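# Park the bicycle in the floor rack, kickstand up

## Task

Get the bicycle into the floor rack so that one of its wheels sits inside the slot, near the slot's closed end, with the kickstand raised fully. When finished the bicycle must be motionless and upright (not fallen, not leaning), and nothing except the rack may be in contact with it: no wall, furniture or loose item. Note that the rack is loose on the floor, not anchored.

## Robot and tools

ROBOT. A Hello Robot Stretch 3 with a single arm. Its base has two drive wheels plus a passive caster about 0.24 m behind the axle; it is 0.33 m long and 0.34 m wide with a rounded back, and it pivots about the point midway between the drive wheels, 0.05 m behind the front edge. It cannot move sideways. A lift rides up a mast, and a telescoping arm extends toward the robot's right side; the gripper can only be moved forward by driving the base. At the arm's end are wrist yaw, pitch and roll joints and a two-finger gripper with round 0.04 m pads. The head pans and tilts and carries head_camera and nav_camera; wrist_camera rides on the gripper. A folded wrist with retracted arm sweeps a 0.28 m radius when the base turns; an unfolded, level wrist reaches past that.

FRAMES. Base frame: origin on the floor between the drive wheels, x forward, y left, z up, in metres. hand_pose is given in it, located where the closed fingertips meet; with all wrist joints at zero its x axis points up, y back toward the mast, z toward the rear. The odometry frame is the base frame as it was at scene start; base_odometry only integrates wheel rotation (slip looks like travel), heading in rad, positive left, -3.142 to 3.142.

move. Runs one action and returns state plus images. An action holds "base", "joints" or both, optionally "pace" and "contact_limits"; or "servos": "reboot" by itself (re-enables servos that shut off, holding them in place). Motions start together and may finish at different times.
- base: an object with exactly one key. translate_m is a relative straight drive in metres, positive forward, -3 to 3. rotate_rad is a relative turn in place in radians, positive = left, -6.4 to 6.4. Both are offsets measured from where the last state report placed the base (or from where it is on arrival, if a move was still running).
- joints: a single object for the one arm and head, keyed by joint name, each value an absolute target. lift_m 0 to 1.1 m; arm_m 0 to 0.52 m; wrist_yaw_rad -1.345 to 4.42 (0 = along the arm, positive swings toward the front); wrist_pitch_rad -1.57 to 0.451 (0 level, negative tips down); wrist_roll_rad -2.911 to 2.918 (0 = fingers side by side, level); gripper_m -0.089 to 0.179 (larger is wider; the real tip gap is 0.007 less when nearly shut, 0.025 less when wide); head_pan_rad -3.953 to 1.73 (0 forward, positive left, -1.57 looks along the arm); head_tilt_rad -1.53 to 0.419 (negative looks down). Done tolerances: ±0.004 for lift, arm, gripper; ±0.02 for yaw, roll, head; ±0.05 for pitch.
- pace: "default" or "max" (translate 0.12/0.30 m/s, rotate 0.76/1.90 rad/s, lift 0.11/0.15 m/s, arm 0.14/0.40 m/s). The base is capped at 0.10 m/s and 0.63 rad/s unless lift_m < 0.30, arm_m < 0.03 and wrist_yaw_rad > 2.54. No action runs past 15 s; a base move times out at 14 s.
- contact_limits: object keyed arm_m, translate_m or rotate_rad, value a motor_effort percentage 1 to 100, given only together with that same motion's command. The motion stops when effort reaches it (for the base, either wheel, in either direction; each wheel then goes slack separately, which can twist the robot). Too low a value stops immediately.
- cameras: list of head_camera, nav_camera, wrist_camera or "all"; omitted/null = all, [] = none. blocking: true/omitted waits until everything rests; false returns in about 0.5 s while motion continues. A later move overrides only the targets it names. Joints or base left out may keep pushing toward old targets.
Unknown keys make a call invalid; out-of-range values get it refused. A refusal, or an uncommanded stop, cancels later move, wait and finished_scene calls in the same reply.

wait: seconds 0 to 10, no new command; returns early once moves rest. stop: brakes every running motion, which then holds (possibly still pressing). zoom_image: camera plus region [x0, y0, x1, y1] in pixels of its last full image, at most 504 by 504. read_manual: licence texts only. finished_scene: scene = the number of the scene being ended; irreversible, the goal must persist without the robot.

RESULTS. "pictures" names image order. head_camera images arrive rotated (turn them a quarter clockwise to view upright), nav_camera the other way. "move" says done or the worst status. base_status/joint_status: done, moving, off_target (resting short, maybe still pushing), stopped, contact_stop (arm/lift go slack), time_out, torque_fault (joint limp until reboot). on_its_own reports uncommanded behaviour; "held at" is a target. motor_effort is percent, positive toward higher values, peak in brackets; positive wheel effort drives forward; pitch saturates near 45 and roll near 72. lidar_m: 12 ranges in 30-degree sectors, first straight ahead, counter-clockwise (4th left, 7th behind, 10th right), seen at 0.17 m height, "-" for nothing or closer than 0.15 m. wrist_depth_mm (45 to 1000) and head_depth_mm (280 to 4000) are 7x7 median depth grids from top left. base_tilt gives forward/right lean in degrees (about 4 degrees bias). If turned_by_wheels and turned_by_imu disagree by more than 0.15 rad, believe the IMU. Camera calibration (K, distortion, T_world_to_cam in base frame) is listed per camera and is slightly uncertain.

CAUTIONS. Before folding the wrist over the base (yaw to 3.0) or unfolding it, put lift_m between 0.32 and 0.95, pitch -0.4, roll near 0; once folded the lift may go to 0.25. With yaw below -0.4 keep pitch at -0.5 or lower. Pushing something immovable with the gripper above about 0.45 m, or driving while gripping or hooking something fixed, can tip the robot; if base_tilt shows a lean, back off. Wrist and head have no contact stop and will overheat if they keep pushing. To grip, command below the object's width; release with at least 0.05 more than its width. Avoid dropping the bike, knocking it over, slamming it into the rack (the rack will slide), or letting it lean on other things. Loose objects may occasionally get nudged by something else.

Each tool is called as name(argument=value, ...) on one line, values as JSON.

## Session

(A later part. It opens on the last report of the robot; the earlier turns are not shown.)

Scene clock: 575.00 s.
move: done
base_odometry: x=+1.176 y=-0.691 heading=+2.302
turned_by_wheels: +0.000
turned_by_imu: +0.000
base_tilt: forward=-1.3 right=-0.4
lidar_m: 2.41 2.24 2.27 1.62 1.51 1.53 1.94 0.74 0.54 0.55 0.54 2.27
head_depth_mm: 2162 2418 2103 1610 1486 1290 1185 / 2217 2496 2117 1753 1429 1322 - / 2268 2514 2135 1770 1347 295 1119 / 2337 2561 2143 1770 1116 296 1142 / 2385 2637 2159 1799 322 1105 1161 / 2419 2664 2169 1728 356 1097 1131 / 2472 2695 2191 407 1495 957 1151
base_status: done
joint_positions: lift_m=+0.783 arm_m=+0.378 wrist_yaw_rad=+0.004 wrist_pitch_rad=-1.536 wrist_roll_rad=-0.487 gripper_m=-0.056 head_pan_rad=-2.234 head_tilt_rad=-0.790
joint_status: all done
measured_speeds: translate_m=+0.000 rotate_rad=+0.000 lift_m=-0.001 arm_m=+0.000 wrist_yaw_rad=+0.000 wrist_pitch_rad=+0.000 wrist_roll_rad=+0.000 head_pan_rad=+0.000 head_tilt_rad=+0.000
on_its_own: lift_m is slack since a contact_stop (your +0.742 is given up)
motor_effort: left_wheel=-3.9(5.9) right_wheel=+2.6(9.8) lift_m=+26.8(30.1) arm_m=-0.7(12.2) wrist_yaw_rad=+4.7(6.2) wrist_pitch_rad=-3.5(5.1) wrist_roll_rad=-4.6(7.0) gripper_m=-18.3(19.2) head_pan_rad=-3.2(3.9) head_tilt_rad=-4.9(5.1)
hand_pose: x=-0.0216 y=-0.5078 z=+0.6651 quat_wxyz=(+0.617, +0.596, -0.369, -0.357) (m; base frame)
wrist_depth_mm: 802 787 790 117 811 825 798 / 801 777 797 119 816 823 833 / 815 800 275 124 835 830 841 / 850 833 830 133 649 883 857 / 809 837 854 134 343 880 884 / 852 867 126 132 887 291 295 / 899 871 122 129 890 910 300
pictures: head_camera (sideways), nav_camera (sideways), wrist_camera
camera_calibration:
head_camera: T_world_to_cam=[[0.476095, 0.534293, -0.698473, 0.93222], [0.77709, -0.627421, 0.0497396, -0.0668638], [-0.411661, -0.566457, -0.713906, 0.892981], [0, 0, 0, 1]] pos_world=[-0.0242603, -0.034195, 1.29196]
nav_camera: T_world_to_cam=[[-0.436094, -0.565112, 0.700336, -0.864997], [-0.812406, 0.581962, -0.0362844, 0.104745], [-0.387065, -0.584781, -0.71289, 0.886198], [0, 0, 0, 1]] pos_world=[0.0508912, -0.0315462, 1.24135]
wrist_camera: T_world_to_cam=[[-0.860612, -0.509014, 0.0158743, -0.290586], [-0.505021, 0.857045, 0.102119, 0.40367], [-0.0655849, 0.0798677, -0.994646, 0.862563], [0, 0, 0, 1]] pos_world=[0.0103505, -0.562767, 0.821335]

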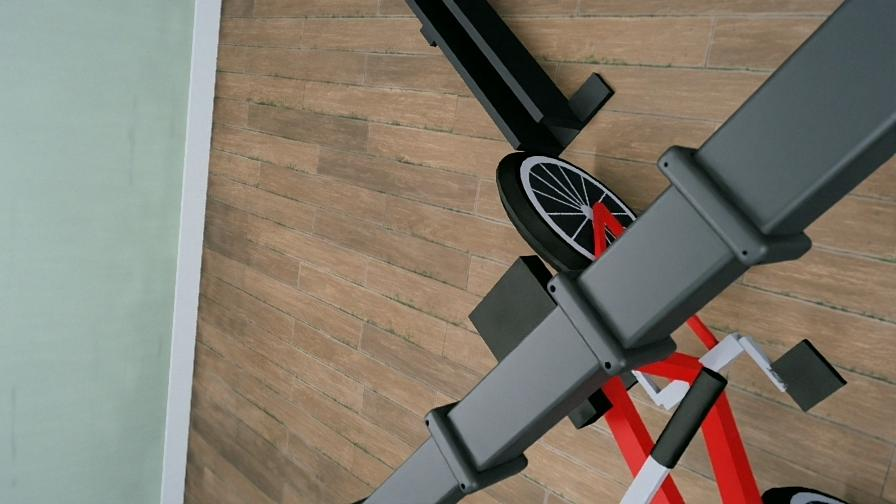

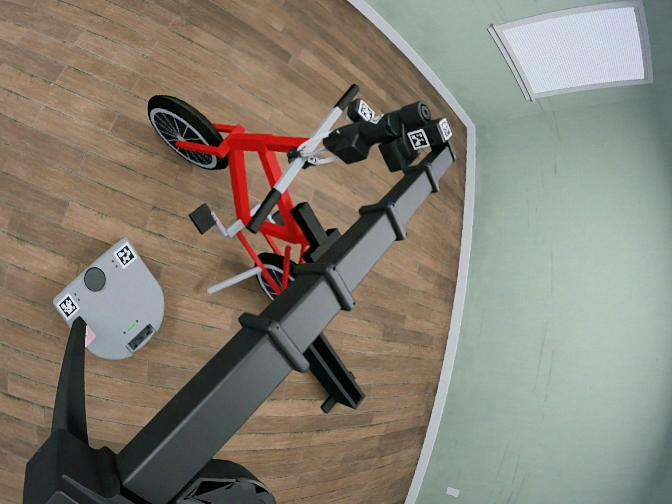

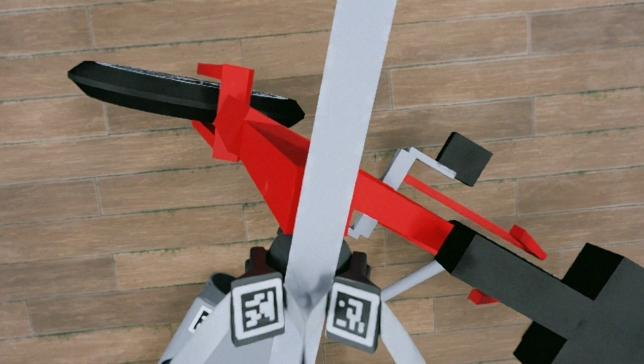

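move(base={"translate_m":-0.06}, joints={"arm_m":0.383,"wrist_roll_rad":-0.1,"wrist_pitch_rad":-1.556})

zoom_image(camera="head_camera", region=[390, 0, 640, 250])

Scene clock: 582.37 s.
move: done
base_odometry: x=+1.216 y=-0.736 heading=+2.302
turned_by_wheels: +0.000
turned_by_imu: +0.001
base_tilt: forward=-1.3 right=-0.4
lidar_m: 2.46 2.29 2.31 1.58 1.48 1.49 1.90 0.74 0.55 0.55 0.55 2.30
head_depth_mm: 2162 2405 2105 1626 1485 1294 1185 / 2185 2442 2128 1758 1430 1319 - / 2216 2517 2147 1773 1320 290 1118 / 2282 2515 2140 1774 1114 296 1146 / 2355 2570 2146 1782 322 1248 1164 / 2406 2619 2174 1748 357 1142 1128 / 2453 2710 2185 407 1496 961 1150
base_status: done
joint_positions: lift_m=+0.783 arm_m=+0.383 wrist_yaw_rad=+0.012 wrist_pitch_rad=-1.548 wrist_roll_rad=-0.111 gripper_m=-0.056 head_pan_rad=-2.234 head_tilt_rad=-0.790
joint_status: all done
measured_speeds: all 0
on_its_own: lift_m is slack since a contact_stop (your +0.742 is given up)
motor_effort: left_wheel=+1.0(6.6) right_wheel=-6.9(12.2) lift_m=+26.2(27.4) arm_m=+15.3(20.1) wrist_yaw_rad=-2.8(5.4) wrist_pitch_rad=-1.4(5.1) wrist_roll_rad=+3.4(5.2) gripper_m=-18.4(19.0) head_pan_rad=-2.9(4.1) head_tilt_rad=-4.7(5.3)
hand_pose: x=-0.0218 y=-0.5097 z=+0.6650 quat_wxyz=(+0.536, +0.524, -0.473, -0.463) (m; base frame)
wrist_depth_mm: 775 811 788 785 814 802 823 / 784 802 810 789 846 851 847 / 834 811 283 525 806 849 848 / 835 862 238 142 335 294 283 / 845 863 874 135 859 896 285 / 853 870 127 136 914 895 298 / 905 876 122 144 870 907 919
pictures: head_camera (sideways), nav_camera (sideways), wrist_camera
camera_calibration:
head_camera: T_world_to_cam=[[0.4761, 0.534289, -0.698473, 0.93222], [0.777084, -0.627428, 0.0497396, -0.0668638], [-0.411666, -0.566453, -0.713906, 0.892981], [0, 0, 0, 1]] pos_world=[-0.0242606, -0.0341947, 1.29196]
nav_camera: T_world_to_cam=[[-0.436099, -0.565108, 0.700336, -0.864997], [-0.812401, 0.58197, -0.0362844, 0.104745], [-0.38707, -0.584777, -0.71289, 0.886198], [0, 0, 0, 1]] pos_world=[0.0508909, -0.0315466, 1.24135]
wrist_camera: T_world_to_cam=[[-0.9862, -0.165542, 0.00223075, -0.110334], [-0.164312, 0.980342, 0.109231, 0.47077], [-0.0202693, 0.107357, -0.994014, 0.877182], [0, 0, 0, 1]] pos_world=[-0.0136782, -0.573952, 0.820755]

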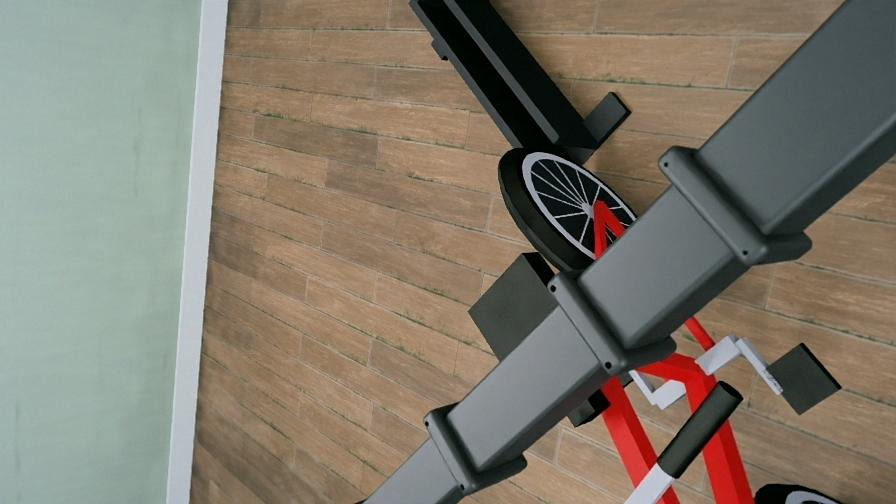

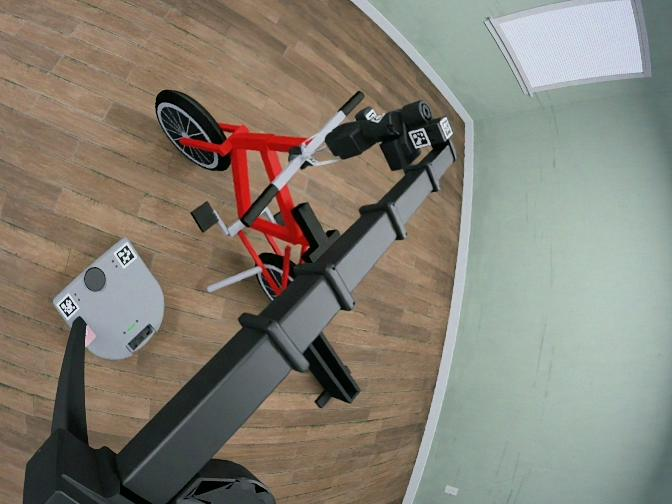

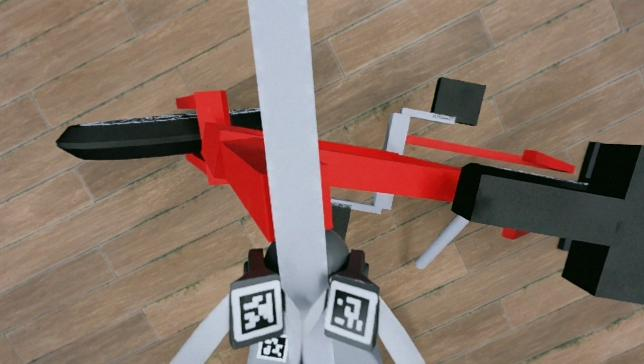

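Scaled by 2.016 from the camera's 896x504 image, which has a finer 1280x720 frame.

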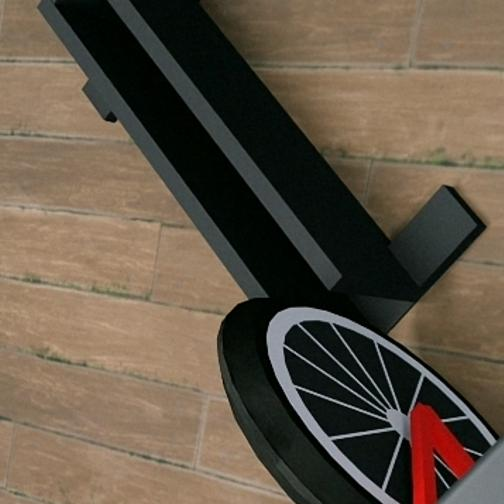

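move(base={"translate_m":-0.08}, joints={"arm_m":0.387,"wrist_roll_rad":0.1})

zoom_image(camera="head_camera", region=[390, 0, 640, 250])

Scene clock: 589.07 s.
move: done
base_odometry: x=+1.269 y=-0.796 heading=+2.302
turned_by_wheels: +0.000
turned_by_imu: +0.000
base_tilt: forward=-1.3 right=-0.4
lidar_m: 2.53 2.35 2.26 1.53 1.42 1.45 1.84 0.73 0.55 0.55 0.56 2.35
head_depth_mm: 2086 2384 2088 1589 1485 1298 1187 / 2144 2425 2104 1768 1429 1327 - / 2178 2441 2134 1764 1308 290 1124 / 2214 2503 2134 1763 1114 296 1140 / 2283 2545 2148 1776 322 1099 1166 / 2322 2568 2182 1742 356 1164 1129 / 2382 2640 2178 408 1495 934 1148
base_status: done
joint_positions: lift_m=+0.783 arm_m=+0.387 wrist_yaw_rad=+0.015 wrist_pitch_rad=-1.556 wrist_roll_rad=+0.086 gripper_m=-0.056 head_pan_rad=-2.234 head_tilt_rad=-0.790
joint_status: all done
measured_speeds: all 0
on_its_own: lift_m is slack since a contact_stop (your +0.742 is given up)
motor_effort: left_wheel=-3.4(7.2) right_wheel=+1.5(17.3) lift_m=+26.3(26.9) arm_m=+16.1(23.8) wrist_yaw_rad=-5.3(5.3) wrist_pitch_rad=+0.3(1.5) wrist_roll_rad=+4.6(9.0) gripper_m=-18.8(19.2) head_pan_rad=-3.2(4.1) head_tilt_rad=-4.6(5.3)
hand_pose: x=-0.0219 y=-0.5117 z=+0.6651 quat_wxyz=(+0.485, +0.478, -0.521, -0.514) (m; base frame)
wrist_depth_mm: 794 794 117 794 797 780 802 / 787 810 815 812 825 826 836 / 842 831 364 302 612 620 283 / 862 869 256 143 839 278 281 / 844 837 850 135 875 869 320 / 877 854 126 135 884 906 893 / 864 896 121 128 843 927 926
pictures: head_camera (sideways), nav_camera (sideways), wrist_camera
camera_calibration:
head_camera: T_world_to_cam=[[0.476102, 0.534291, -0.69847, 0.932216], [0.777084, -0.627429, 0.0497395, -0.0668637], [-0.411665, -0.566451, -0.713909, 0.892985], [0, 0, 0, 1]] pos_world=[-0.0242606, -0.0341947, 1.29196]
nav_camera: T_world_to_cam=[[-0.436101, -0.56511, 0.700333, -0.864993], [-0.8124, 0.58197, -0.0362845, 0.104745], [-0.387068, -0.584775, -0.712893, 0.886202], [0, 0, 0, 1]] pos_world=[0.0508911, -0.0315464, 1.24135]
wrist_camera: T_world_to_cam=[[-0.999603, 0.0281261, -0.00175833, -0.00929873], [0.0277291, 0.992784, 0.116664, 0.47828], [0.00502694, 0.116569, -0.99317, 0.882246], [0, 0, 0, 1]] pos_world=[-0.0269923, -0.577409, 0.820406]

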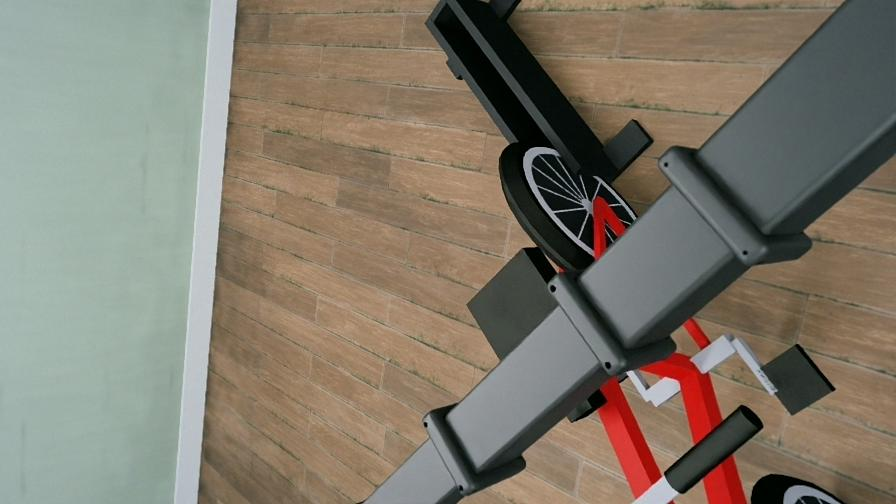

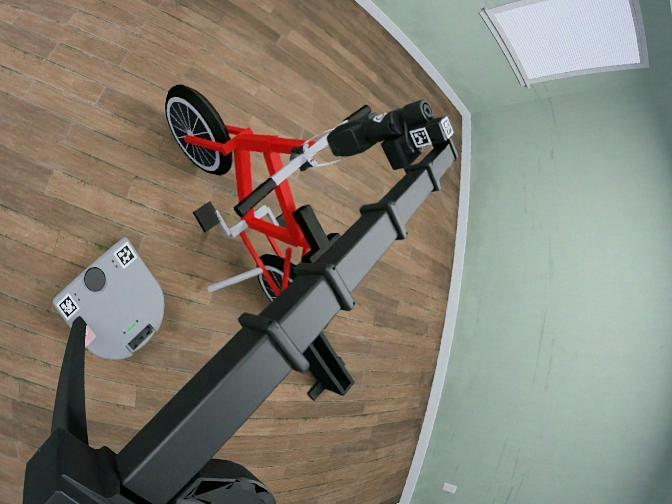

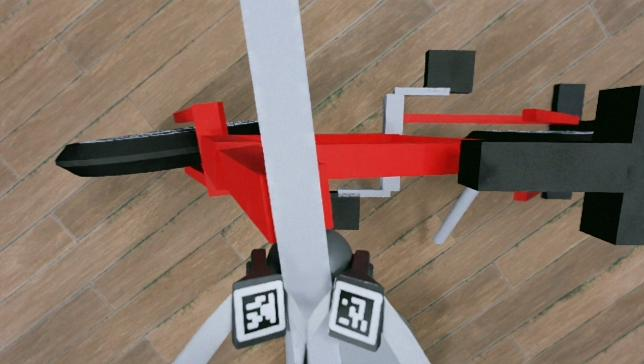

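Scaled by 2.016 from the camera's 896x504 image, which has a finer 1280x720 frame.

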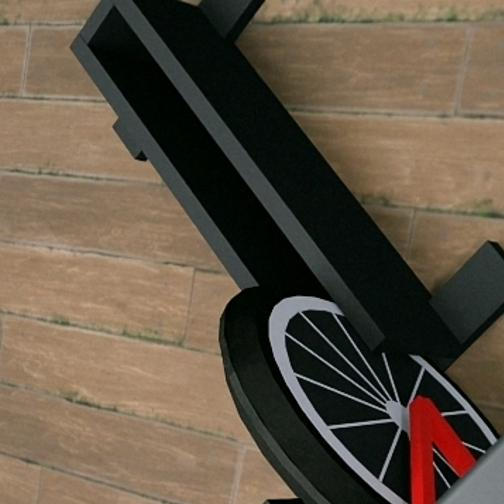

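move(base={"translate_m":-0.15}, joints={"arm_m":0.385,"wrist_roll_rad":0.25,"head_pan_rad":-2.15})

zoom_image(camera="head_camera", region=[390, 0, 640, 250])

Scene clock: 596.87 s.
move: done
base_odometry: x=+1.369 y=-0.907 heading=+2.302
turned_by_wheels: +0.000
turned_by_imu: +0.000
base_tilt: forward=-1.3 right=-0.5
lidar_m: 2.66 2.47 2.11 1.44 1.34 1.35 1.72 0.72 0.55 0.55 0.57 2.44
head_depth_mm: 1979 2227 2102 1734 1456 1296 - / 2035 2304 2111 1755 1371 1323 - / 2095 2375 2124 1775 1170 295 1122 / 2177 2435 2150 1777 326 301 1159 / 2205 2465 2171 1783 339 1242 1144 / 2285 2583 2168 393 916 1251 1151 / 2386 2636 2188 1673 1503 972 1134
base_status: done
joint_positions: lift_m=+0.783 arm_m=+0.385 wrist_yaw_rad=+0.016 wrist_pitch_rad=-1.556 wrist_roll_rad=+0.231 gripper_m=-0.056 head_pan_rad=-2.158 head_tilt_rad=-0.790
joint_status: all done
measured_speeds: all 0
on_its_own: lift_m is slack since a contact_stop (your +0.742 is given up)
motor_effort: left_wheel=+3.0(7.5) right_wheel=-10.7(21.0) lift_m=+26.3(26.9) arm_m=+5.6(16.2) wrist_yaw_rad=-5.1(6.6) wrist_pitch_rad=-0.2(0.3) wrist_roll_rad=+6.0(8.5) gripper_m=-18.1(19.3) head_pan_rad=+3.6(5.5) head_tilt_rad=-4.9(5.1)
hand_pose: x=-0.0220 y=-0.5096 z=+0.6654 quat_wxyz=(+0.447, +0.440, -0.555, -0.547) (m; base frame)
wrist_depth_mm: 794 796 117 787 813 792 811 / 799 813 120 801 796 789 285 / 837 820 124 476 338 275 272 / 824 866 184 300 848 847 307 / 846 856 851 146 879 893 860 / 895 864 128 135 879 905 920 / 888 876 122 130 739 907 939
pictures: head_camera (sideways), nav_camera (sideways), wrist_camera
camera_calibration:
head_camera: T_world_to_cam=[[0.434388, 0.568741, -0.698456, 0.932452], [0.82226, -0.566935, 0.0497392, -0.0671388], [-0.36769, -0.595918, -0.713923, 0.892735], [0, 0, 0, 1]] pos_world=[-0.0215906, -0.0363903, 1.29196]
nav_camera: T_world_to_cam=[[-0.392173, -0.596451, 0.700319, -0.865243], [-0.854041, 0.518938, -0.0362853, 0.105], [-0.34178, -0.612332, -0.712907, 0.885944], [0, 0, 0, 1]] pos_world=[0.0531468, -0.0280717, 1.24135]
wrist_camera: T_world_to_cam=[[-0.985298, 0.1708, -0.00383324, 0.0650201], [0.169195, 0.978653, 0.116666, 0.472138], [0.023678, 0.114302, -0.993164, 0.88158], [0, 0, 0, 1]] pos_world=[-0.0366931, -0.573931, 0.82072]

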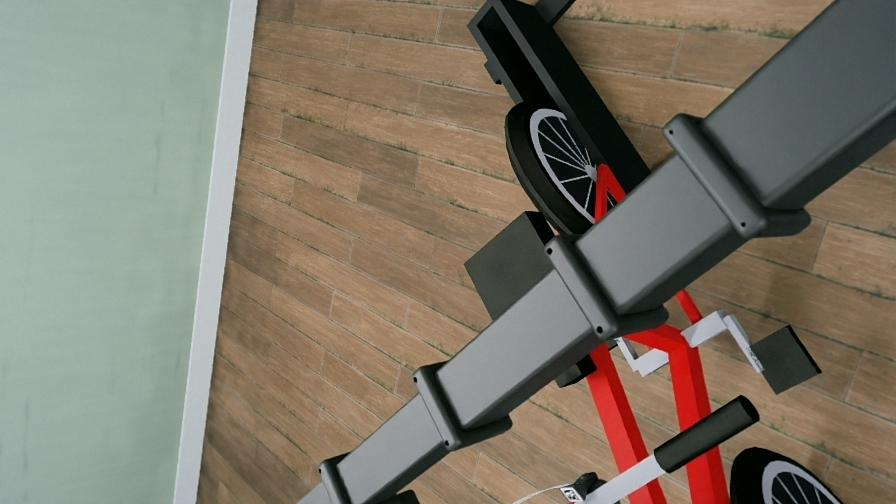

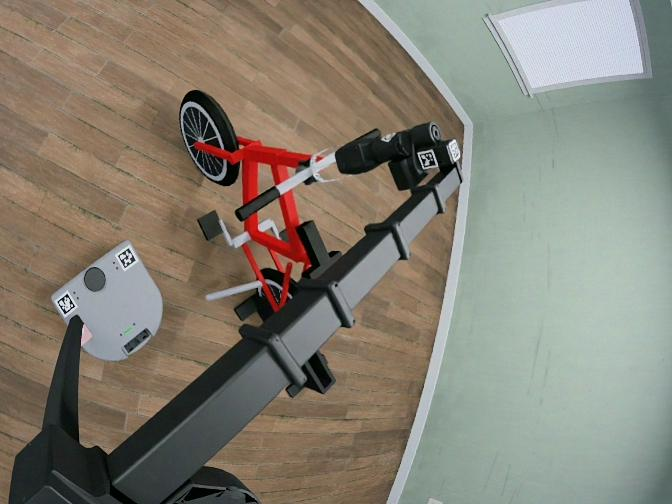

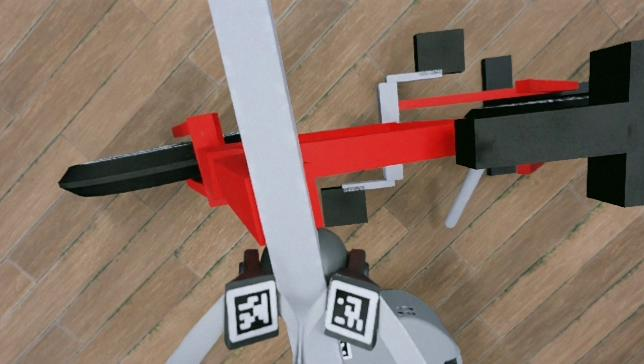

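Scaled by 2.016 from the camera's 896x504 image, which has a finer 1280x720 frame.

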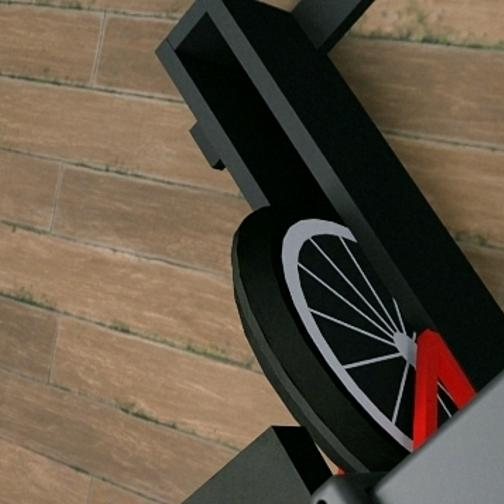

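move(base={"translate_m":-0.14}, joints={"arm_m":0.38,"wrist_roll_rad":0.35})

zoom_image(camera="head_camera", region=[390, 0, 640, 250])

Scene clock: 602.87 s.
move: off_target
base_odometry: x=+1.463 y=-1.011 heading=+2.303
turned_by_wheels: +0.001
turned_by_imu: +0.000
base_tilt: forward=-1.4 right=-0.4
lidar_m: 2.78 2.58 1.98 1.35 1.25 1.27 1.62 0.71 0.54 0.55 0.57 2.53
head_depth_mm: 1885 2121 2110 1724 1444 1295 - / 1927 2195 2105 1756 1350 1328 - / 1985 2263 2136 1766 1184 294 1120 / 2040 2341 2155 1772 326 301 1161 / 2112 2410 2178 1804 339 1124 1143 / 2163 2492 2181 392 918 1248 1143 / 2265 2600 2197 1659 1522 978 1134
base_status: done
joint_positions: lift_m=+0.783 arm_m=+0.380 wrist_yaw_rad=+0.016 wrist_pitch_rad=-1.540 wrist_roll_rad=+0.321 gripper_m=-0.056 head_pan_rad=-2.158 head_tilt_rad=-0.790
joint_status: wrist_roll_rad off_target (ended at +0.321, target +0.350); the others done
measured_speeds: all 0
on_its_own: lift_m is slack since a contact_stop (your +0.742 is given up)
motor_effort: left_wheel=+7.3(8.8) right_wheel=-16.2(25.8) lift_m=+25.8(26.9) arm_m=-7.9(20.9) wrist_yaw_rad=-5.6(6.5) wrist_pitch_rad=-2.9(3.2) wrist_roll_rad=+9.4(10.6) gripper_m=-18.4(19.1) head_pan_rad=+4.0(4.6) head_tilt_rad=-4.4(5.1)
hand_pose: x=-0.0219 y=-0.5087 z=+0.6651 quat_wxyz=(+0.425, +0.412, -0.579, -0.561) (m; base frame)
wrist_depth_mm: 795 810 125 800 797 802 776 / 797 831 121 817 803 827 270 / 816 856 125 809 327 272 272 / 835 824 130 305 857 833 850 / 862 868 151 149 866 867 860 / 904 912 130 136 866 883 892 / 879 898 123 129 732 894 909
pictures: head_camera (sideways), nav_camera (sideways), wrist_camera
camera_calibration:
head_camera: T_world_to_cam=[[0.434375, 0.568753, -0.698455, 0.93245], [0.822274, -0.566915, 0.0497392, -0.0671389], [-0.367675, -0.595926, -0.713924, 0.892736], [0, 0, 0, 1]] pos_world=[-0.0215897, -0.036391, 1.29196]
nav_camera: T_world_to_cam=[[-0.392159, -0.596461, 0.700318, -0.865242], [-0.854054, 0.518917, -0.0362854, 0.105], [-0.341764, -0.612339, -0.712908, 0.885945], [0, 0, 0, 1]] pos_world=[0.0531476, -0.0280704, 1.24135]
wrist_camera: T_world_to_cam=[[-0.966017, 0.258307, -0.00945368, 0.113599], [0.25605, 0.961298, 0.101706, 0.474276], [0.0353592, 0.0958289, -0.99477, 0.87311], [0, 0, 0, 1]] pos_world=[-0.0425722, -0.568933, 0.821381]

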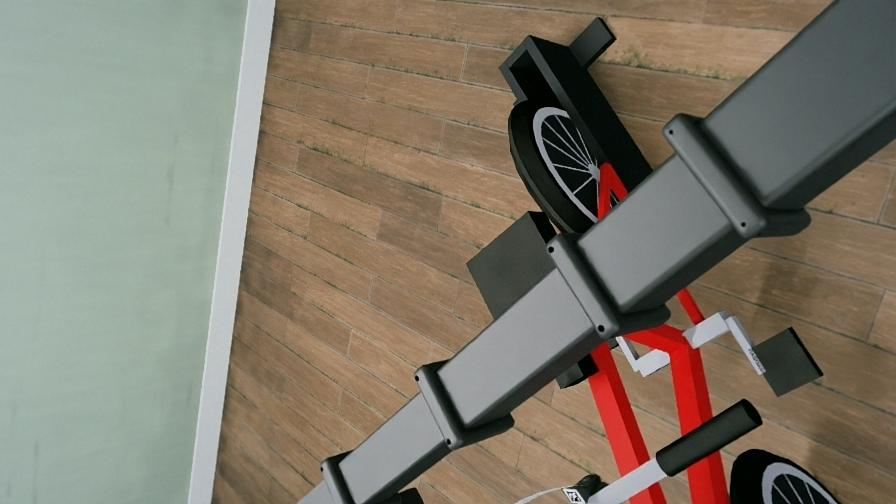

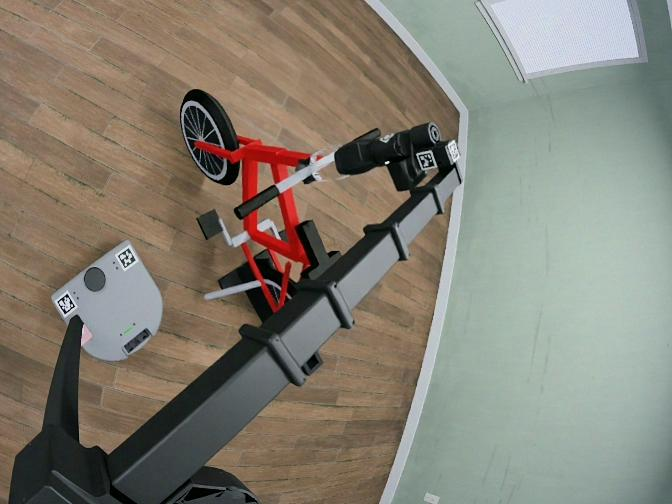

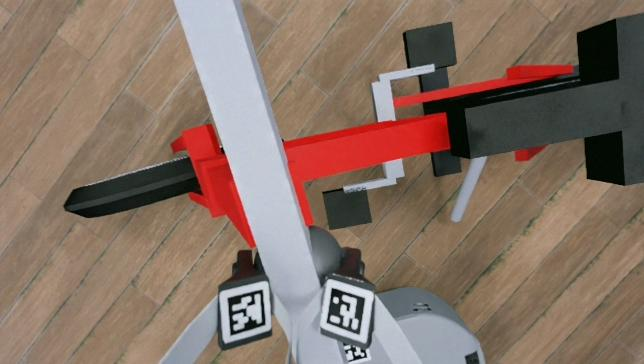

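Scaled by 2.016 from the camera's 896x504 image, which has a finer 1280x720 frame.

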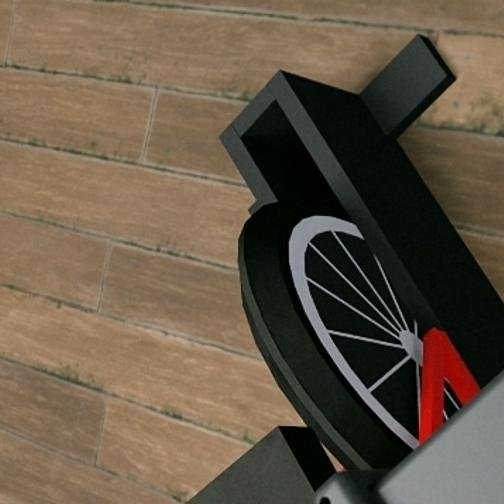

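move(base={"translate_m":-0.1}, joints={"arm_m":0.375,"wrist_yaw_rad":0.016})

zoom_image(camera="head_camera", region=[390, 0, 640, 250])

Scene clock: 609.83 s.
move: done
base_odometry: x=+1.530 y=-1.086 heading=+2.303
turned_by_wheels: +0.001
turned_by_imu: +0.001
base_tilt: forward=-1.3 right=-0.4
lidar_m: 2.85 2.65 1.88 1.29 1.20 1.21 1.55 0.71 0.54 0.56 0.57 2.58
head_depth_mm: 1808 2058 2089 1751 1485 1298 - / 1869 2110 2133 1764 1348 1326 - / 1915 2179 2126 1761 1156 294 1119 / 1978 2247 2151 1779 326 301 1159 / 2043 2347 2198 1786 340 1137 1141 / 2106 2441 2173 392 1422 1249 1147 / 2168 2521 2172 1665 1517 954 1137
base_status: done
joint_positions: lift_m=+0.783 arm_m=+0.375 wrist_yaw_rad=+0.022 wrist_pitch_rad=-1.529 wrist_roll_rad=+0.322 gripper_m=-0.056 head_pan_rad=-2.158 head_tilt_rad=-0.790
joint_status: all done
measured_speeds: all 0
on_its_own: lift_m is slack since a contact_stop (your +0.742 is given up)
motor_effort: left_wheel=+8.0(10.2) right_wheel=-18.4(29.2) lift_m=+25.7(26.8) arm_m=-13.2(20.2) wrist_yaw_rad=-4.4(6.0) wrist_pitch_rad=-4.7(5.1) wrist_roll_rad=+9.1(9.7) gripper_m=-18.4(19.4) head_pan_rad=+3.5(4.4) head_tilt_rad=-4.7(5.2)
hand_pose: x=-0.0219 y=-0.5064 z=+0.6650 quat_wxyz=(+0.428, +0.411, -0.581, -0.557) (m; base frame)
wrist_depth_mm: 826 817 131 799 802 798 785 / 808 811 122 812 624 790 271 / 819 859 125 826 329 272 272 / 836 821 130 306 860 852 866 / 841 858 135 150 865 868 863 / 849 882 127 136 850 869 888 / 894 885 121 128 735 911 870
pictures: head_camera (sideways), nav_camera (sideways), wrist_camera
camera_calibration:
head_camera: T_world_to_cam=[[0.434367, 0.568759, -0.698454, 0.93245], [0.822281, -0.566903, 0.0497392, -0.0671389], [-0.367666, -0.595931, -0.713924, 0.892737], [0, 0, 0, 1]] pos_world=[-0.0215892, -0.0363913, 1.29196]
nav_camera: T_world_to_cam=[[-0.392151, -0.596467, 0.700318, -0.865241], [-0.854061, 0.518905, -0.0362854, 0.105], [-0.341756, -0.612343, -0.712909, 0.885946], [0, 0, 0, 1]] pos_world=[0.053148, -0.0280698, 1.24135]
wrist_camera: T_world_to_cam=[[-0.967073, 0.254197, -0.0123825, 0.112822], [0.252048, 0.963365, 0.0916545, 0.479744], [0.0352272, 0.0855156, -0.995714, 0.868139], [0, 0, 0, 1]] pos_world=[-0.042393, -0.565087, 0.821844]

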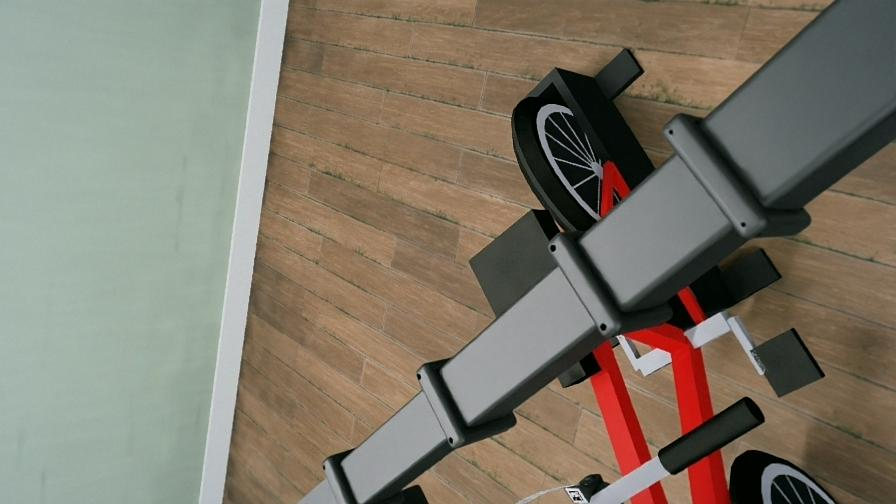

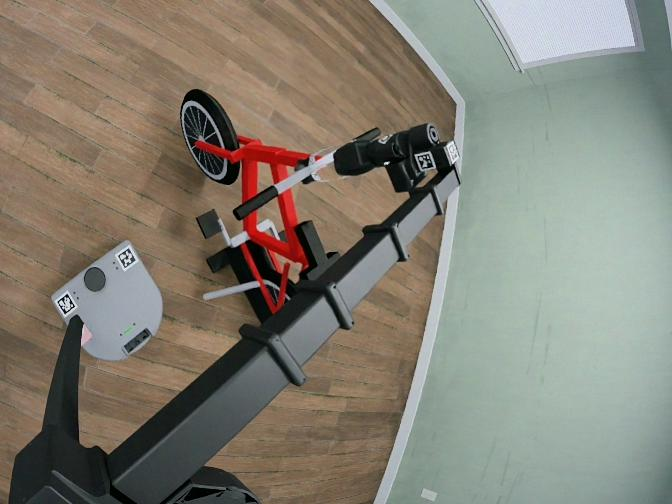

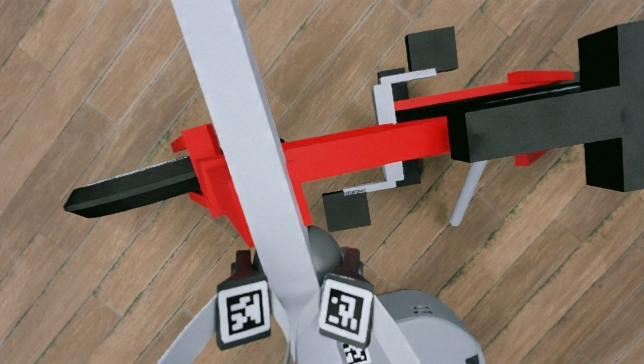

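Scaled by 2.016 from the camera's 896x504 image, which has a finer 1280x720 frame.

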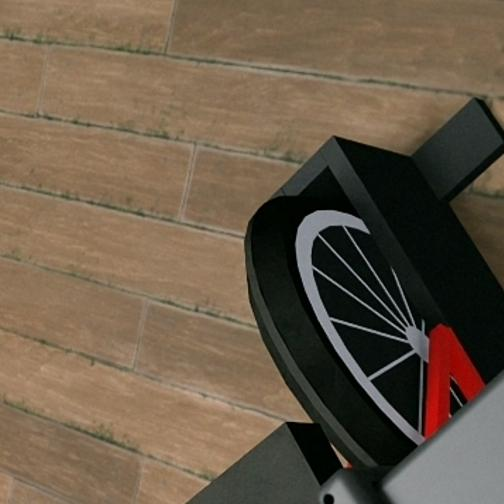

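move(base={"translate_m":-0.03}, joints={"arm_m":0.37})

zoom_image(camera="head_camera", region=[390, 0, 640, 250])

Scene clock: 615.33 s.
move: done
base_odometry: x=+1.550 y=-1.108 heading=+2.304
turned_by_wheels: +0.001
turned_by_imu: +0.001
base_tilt: forward=-1.3 right=-0.4
lidar_m: 2.89 2.69 1.85 1.27 1.18 1.20 1.52 0.70 0.54 0.56 0.57 2.61
head_depth_mm: 1788 2030 2117 1747 1489 1296 - / 1837 2078 2121 1746 1331 1330 - / 1896 2149 2134 1760 1144 295 1118 / 1944 2233 2147 1769 326 301 1158 / 2016 2311 2165 1788 339 1134 1148 / 2063 2392 2179 391 1420 1247 1146 / 2149 2488 2200 1673 1535 951 1140
base_status: done
joint_positions: lift_m=+0.783 arm_m=+0.370 wrist_yaw_rad=+0.022 wrist_pitch_rad=-1.519 wrist_roll_rad=+0.323 gripper_m=-0.056 head_pan_rad=-2.158 head_tilt_rad=-0.790
joint_status: all done
measured_speeds: all 0
on_its_own: lift_m is slack since a contact_stop (your +0.742 is given up)
motor_effort: left_wheel=+9.9(10.1) right_wheel=-21.0(32.7) lift_m=+26.8(27.0) arm_m=-14.7(18.8) wrist_yaw_rad=-4.9(6.6) wrist_pitch_rad=-6.7(7.3) wrist_roll_rad=+8.9(9.1) gripper_m=-18.6(19.5) head_pan_rad=+3.8(4.4) head_tilt_rad=-4.8(5.1)
hand_pose: x=-0.0219 y=-0.5041 z=+0.6649 quat_wxyz=(+0.430, +0.409, -0.584, -0.554) (m; base frame)
wrist_depth_mm: 801 815 129 792 807 814 805 / 812 809 123 820 801 793 272 / 828 827 125 828 325 271 273 / 846 841 130 304 864 838 851 / 854 871 134 151 873 858 860 / 886 874 127 135 853 873 883 / 891 882 121 126 729 890 865
pictures: head_camera (sideways), nav_camera (sideways), wrist_camera
camera_calibration:
head_camera: T_world_to_cam=[[0.434359, 0.568772, -0.698449, 0.932443], [0.822292, -0.566888, 0.049739, -0.0671388], [-0.367652, -0.595934, -0.713929, 0.892743], [0, 0, 0, 1]] pos_world=[-0.0215885, -0.0363918, 1.29196]
nav_camera: T_world_to_cam=[[-0.392143, -0.596478, 0.700313, -0.865235], [-0.854071, 0.518889, -0.0362857, 0.105001], [-0.341741, -0.612346, -0.712913, 0.885952], [0, 0, 0, 1]] pos_world=[0.0531487, -0.0280685, 1.24135]
wrist_camera: T_world_to_cam=[[-0.966976, 0.254411, -0.0152713, 0.114305], [0.252381, 0.964168, 0.0817585, 0.484473], [0.0355244, 0.0752043, -0.996535, 0.863166], [0, 0, 0, 1]] pos_world=[-0.0424046, -0.561107, 0.822311]

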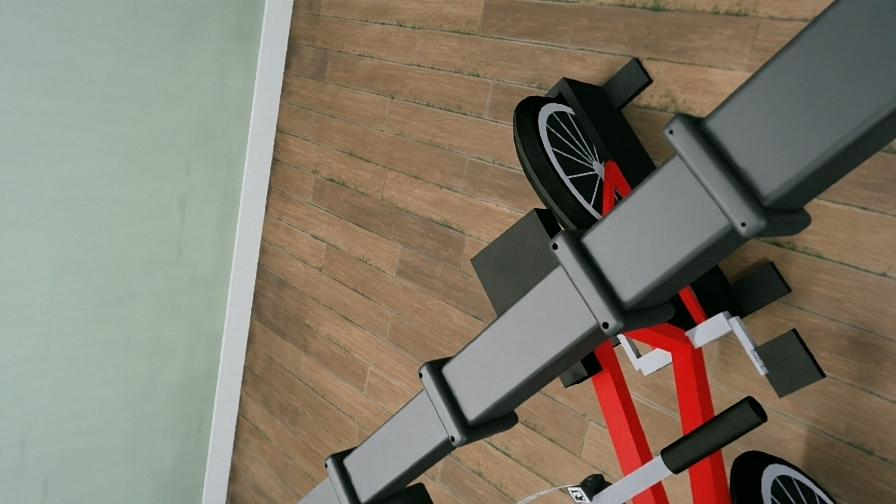

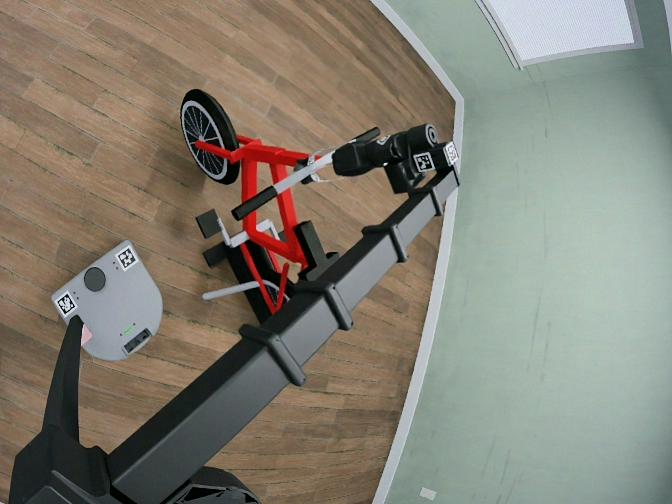

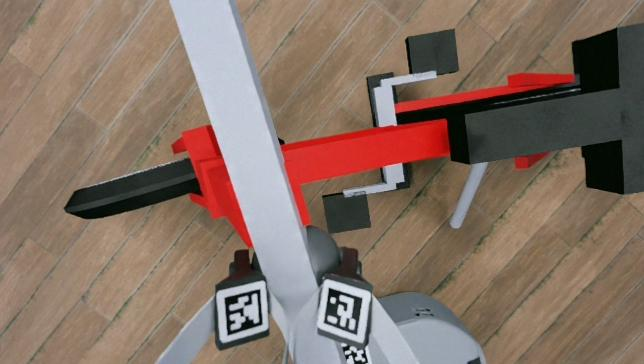

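Scaled by 2.016 from the camera's 896x504 image, which has a finer 1280x720 frame.

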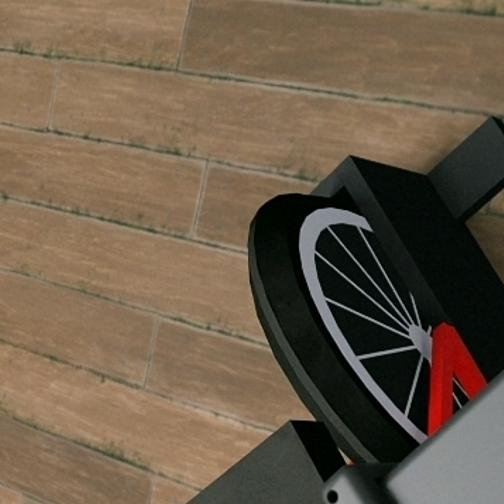

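move(base={"translate_m":-0.02}, joints={"arm_m":0.355})

zoom_image(camera="head_camera", region=[390, 0, 640, 250])

Scene clock: 620.77 s.
move: done
base_odometry: x=+1.563 y=-1.123 heading=+2.305
turned_by_wheels: +0.001
turned_by_imu: +0.001
base_tilt: forward=-1.3 right=-0.4
lidar_m: 2.91 2.70 1.84 1.26 1.17 1.18 1.51 0.70 0.54 0.55 0.57 2.61
head_depth_mm: 1775 2002 2096 1747 1477 1288 - / 1825 2075 2109 1755 1333 1326 - / 1868 2128 2125 1759 1147 295 1117 / 1934 2220 2132 1769 324 301 1157 / 1999 2287 2155 1787 339 1126 1137 / 2047 2376 2196 391 910 1243 1150 / 2134 2443 2174 531 1513 918 1130
base_status: done
joint_positions: lift_m=+0.783 arm_m=+0.355 wrist_yaw_rad=+0.022 wrist_pitch_rad=-1.512 wrist_roll_rad=+0.324 gripper_m=-0.056 head_pan_rad=-2.158 head_tilt_rad=-0.790
joint_status: all done
measured_speeds: all 0
on_its_own: lift_m is slack since a contact_stop (your +0.742 is given up); right_wheel is at rest, and its effort (-23.1) is outside its rest range (-21 to +21)
motor_effort: left_wheel=+10.3(13.8) right_wheel=-23.1(33.6) lift_m=+26.4(26.7) arm_m=-15.6(21.3) wrist_yaw_rad=-5.8(6.9) wrist_pitch_rad=-7.9(10.2) wrist_roll_rad=+8.5(9.2) gripper_m=-18.8(19.2) head_pan_rad=+3.8(4.5) head_tilt_rad=-4.5(5.3)
hand_pose: x=-0.0219 y=-0.4908 z=+0.6648 quat_wxyz=(+0.431, +0.407, -0.586, -0.553) (m; base frame)
wrist_depth_mm: 802 811 123 801 829 815 786 / 808 788 122 804 833 815 270 / 832 851 125 844 325 271 271 / 863 849 130 314 864 858 858 / 845 897 135 152 830 869 854 / 854 887 128 135 868 893 872 / 922 882 122 127 720 901 895
pictures: head_camera (sideways), nav_camera (sideways), wrist_camera
camera_calibration:
head_camera: T_world_to_cam=[[0.434354, 0.568787, -0.69844, 0.932431], [0.822302, -0.566874, 0.0497388, -0.0671386], [-0.367637, -0.595933, -0.713938, 0.892755], [0, 0, 0, 1]] pos_world=[-0.0215878, -0.0363922, 1.29196]
nav_camera: T_world_to_cam=[[-0.392137, -0.596493, 0.700303, -0.865222], [-0.85408, 0.518875, -0.0362863, 0.105001], [-0.341725, -0.612344, -0.712923, 0.885964], [0, 0, 0, 1]] pos_world=[0.0531497, -0.028067, 1.24135]
wrist_camera: T_world_to_cam=[[-0.966745, 0.255164, -0.0171692, 0.112601], [0.253225, 0.964469, 0.0753488, 0.476098], [0.0357854, 0.0684954, -0.997009, 0.859127], [0, 0, 0, 1]] pos_world=[-0.0424478, -0.546759, 0.822618]

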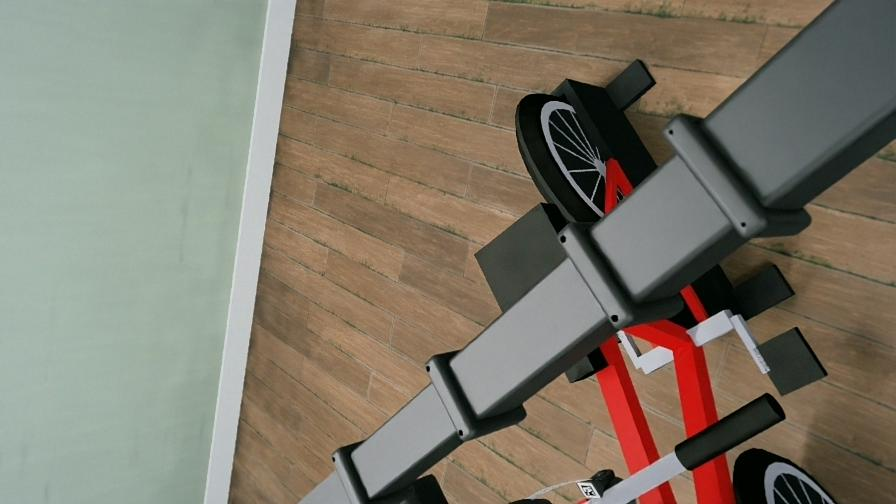

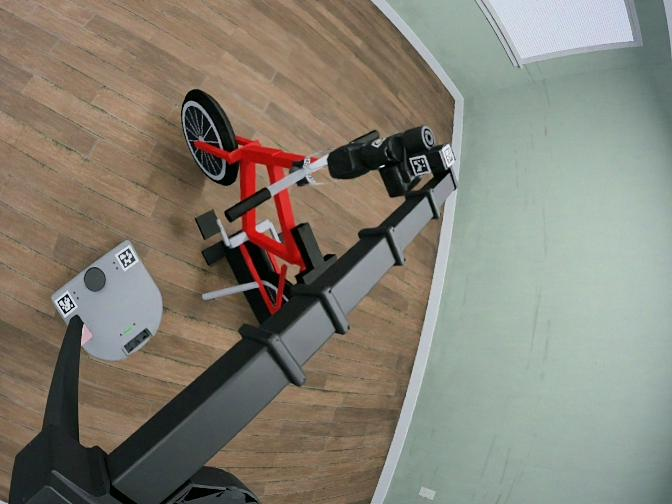

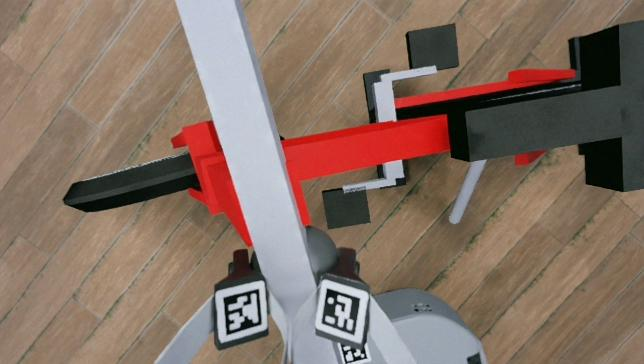

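Scaled by 2.016 from the camera's 896x504 image, which has a finer 1280x720 frame.

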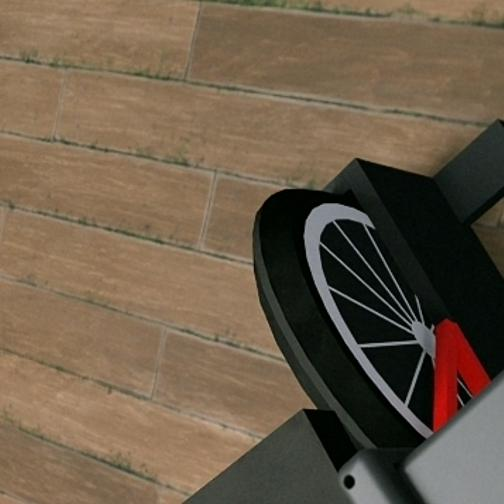

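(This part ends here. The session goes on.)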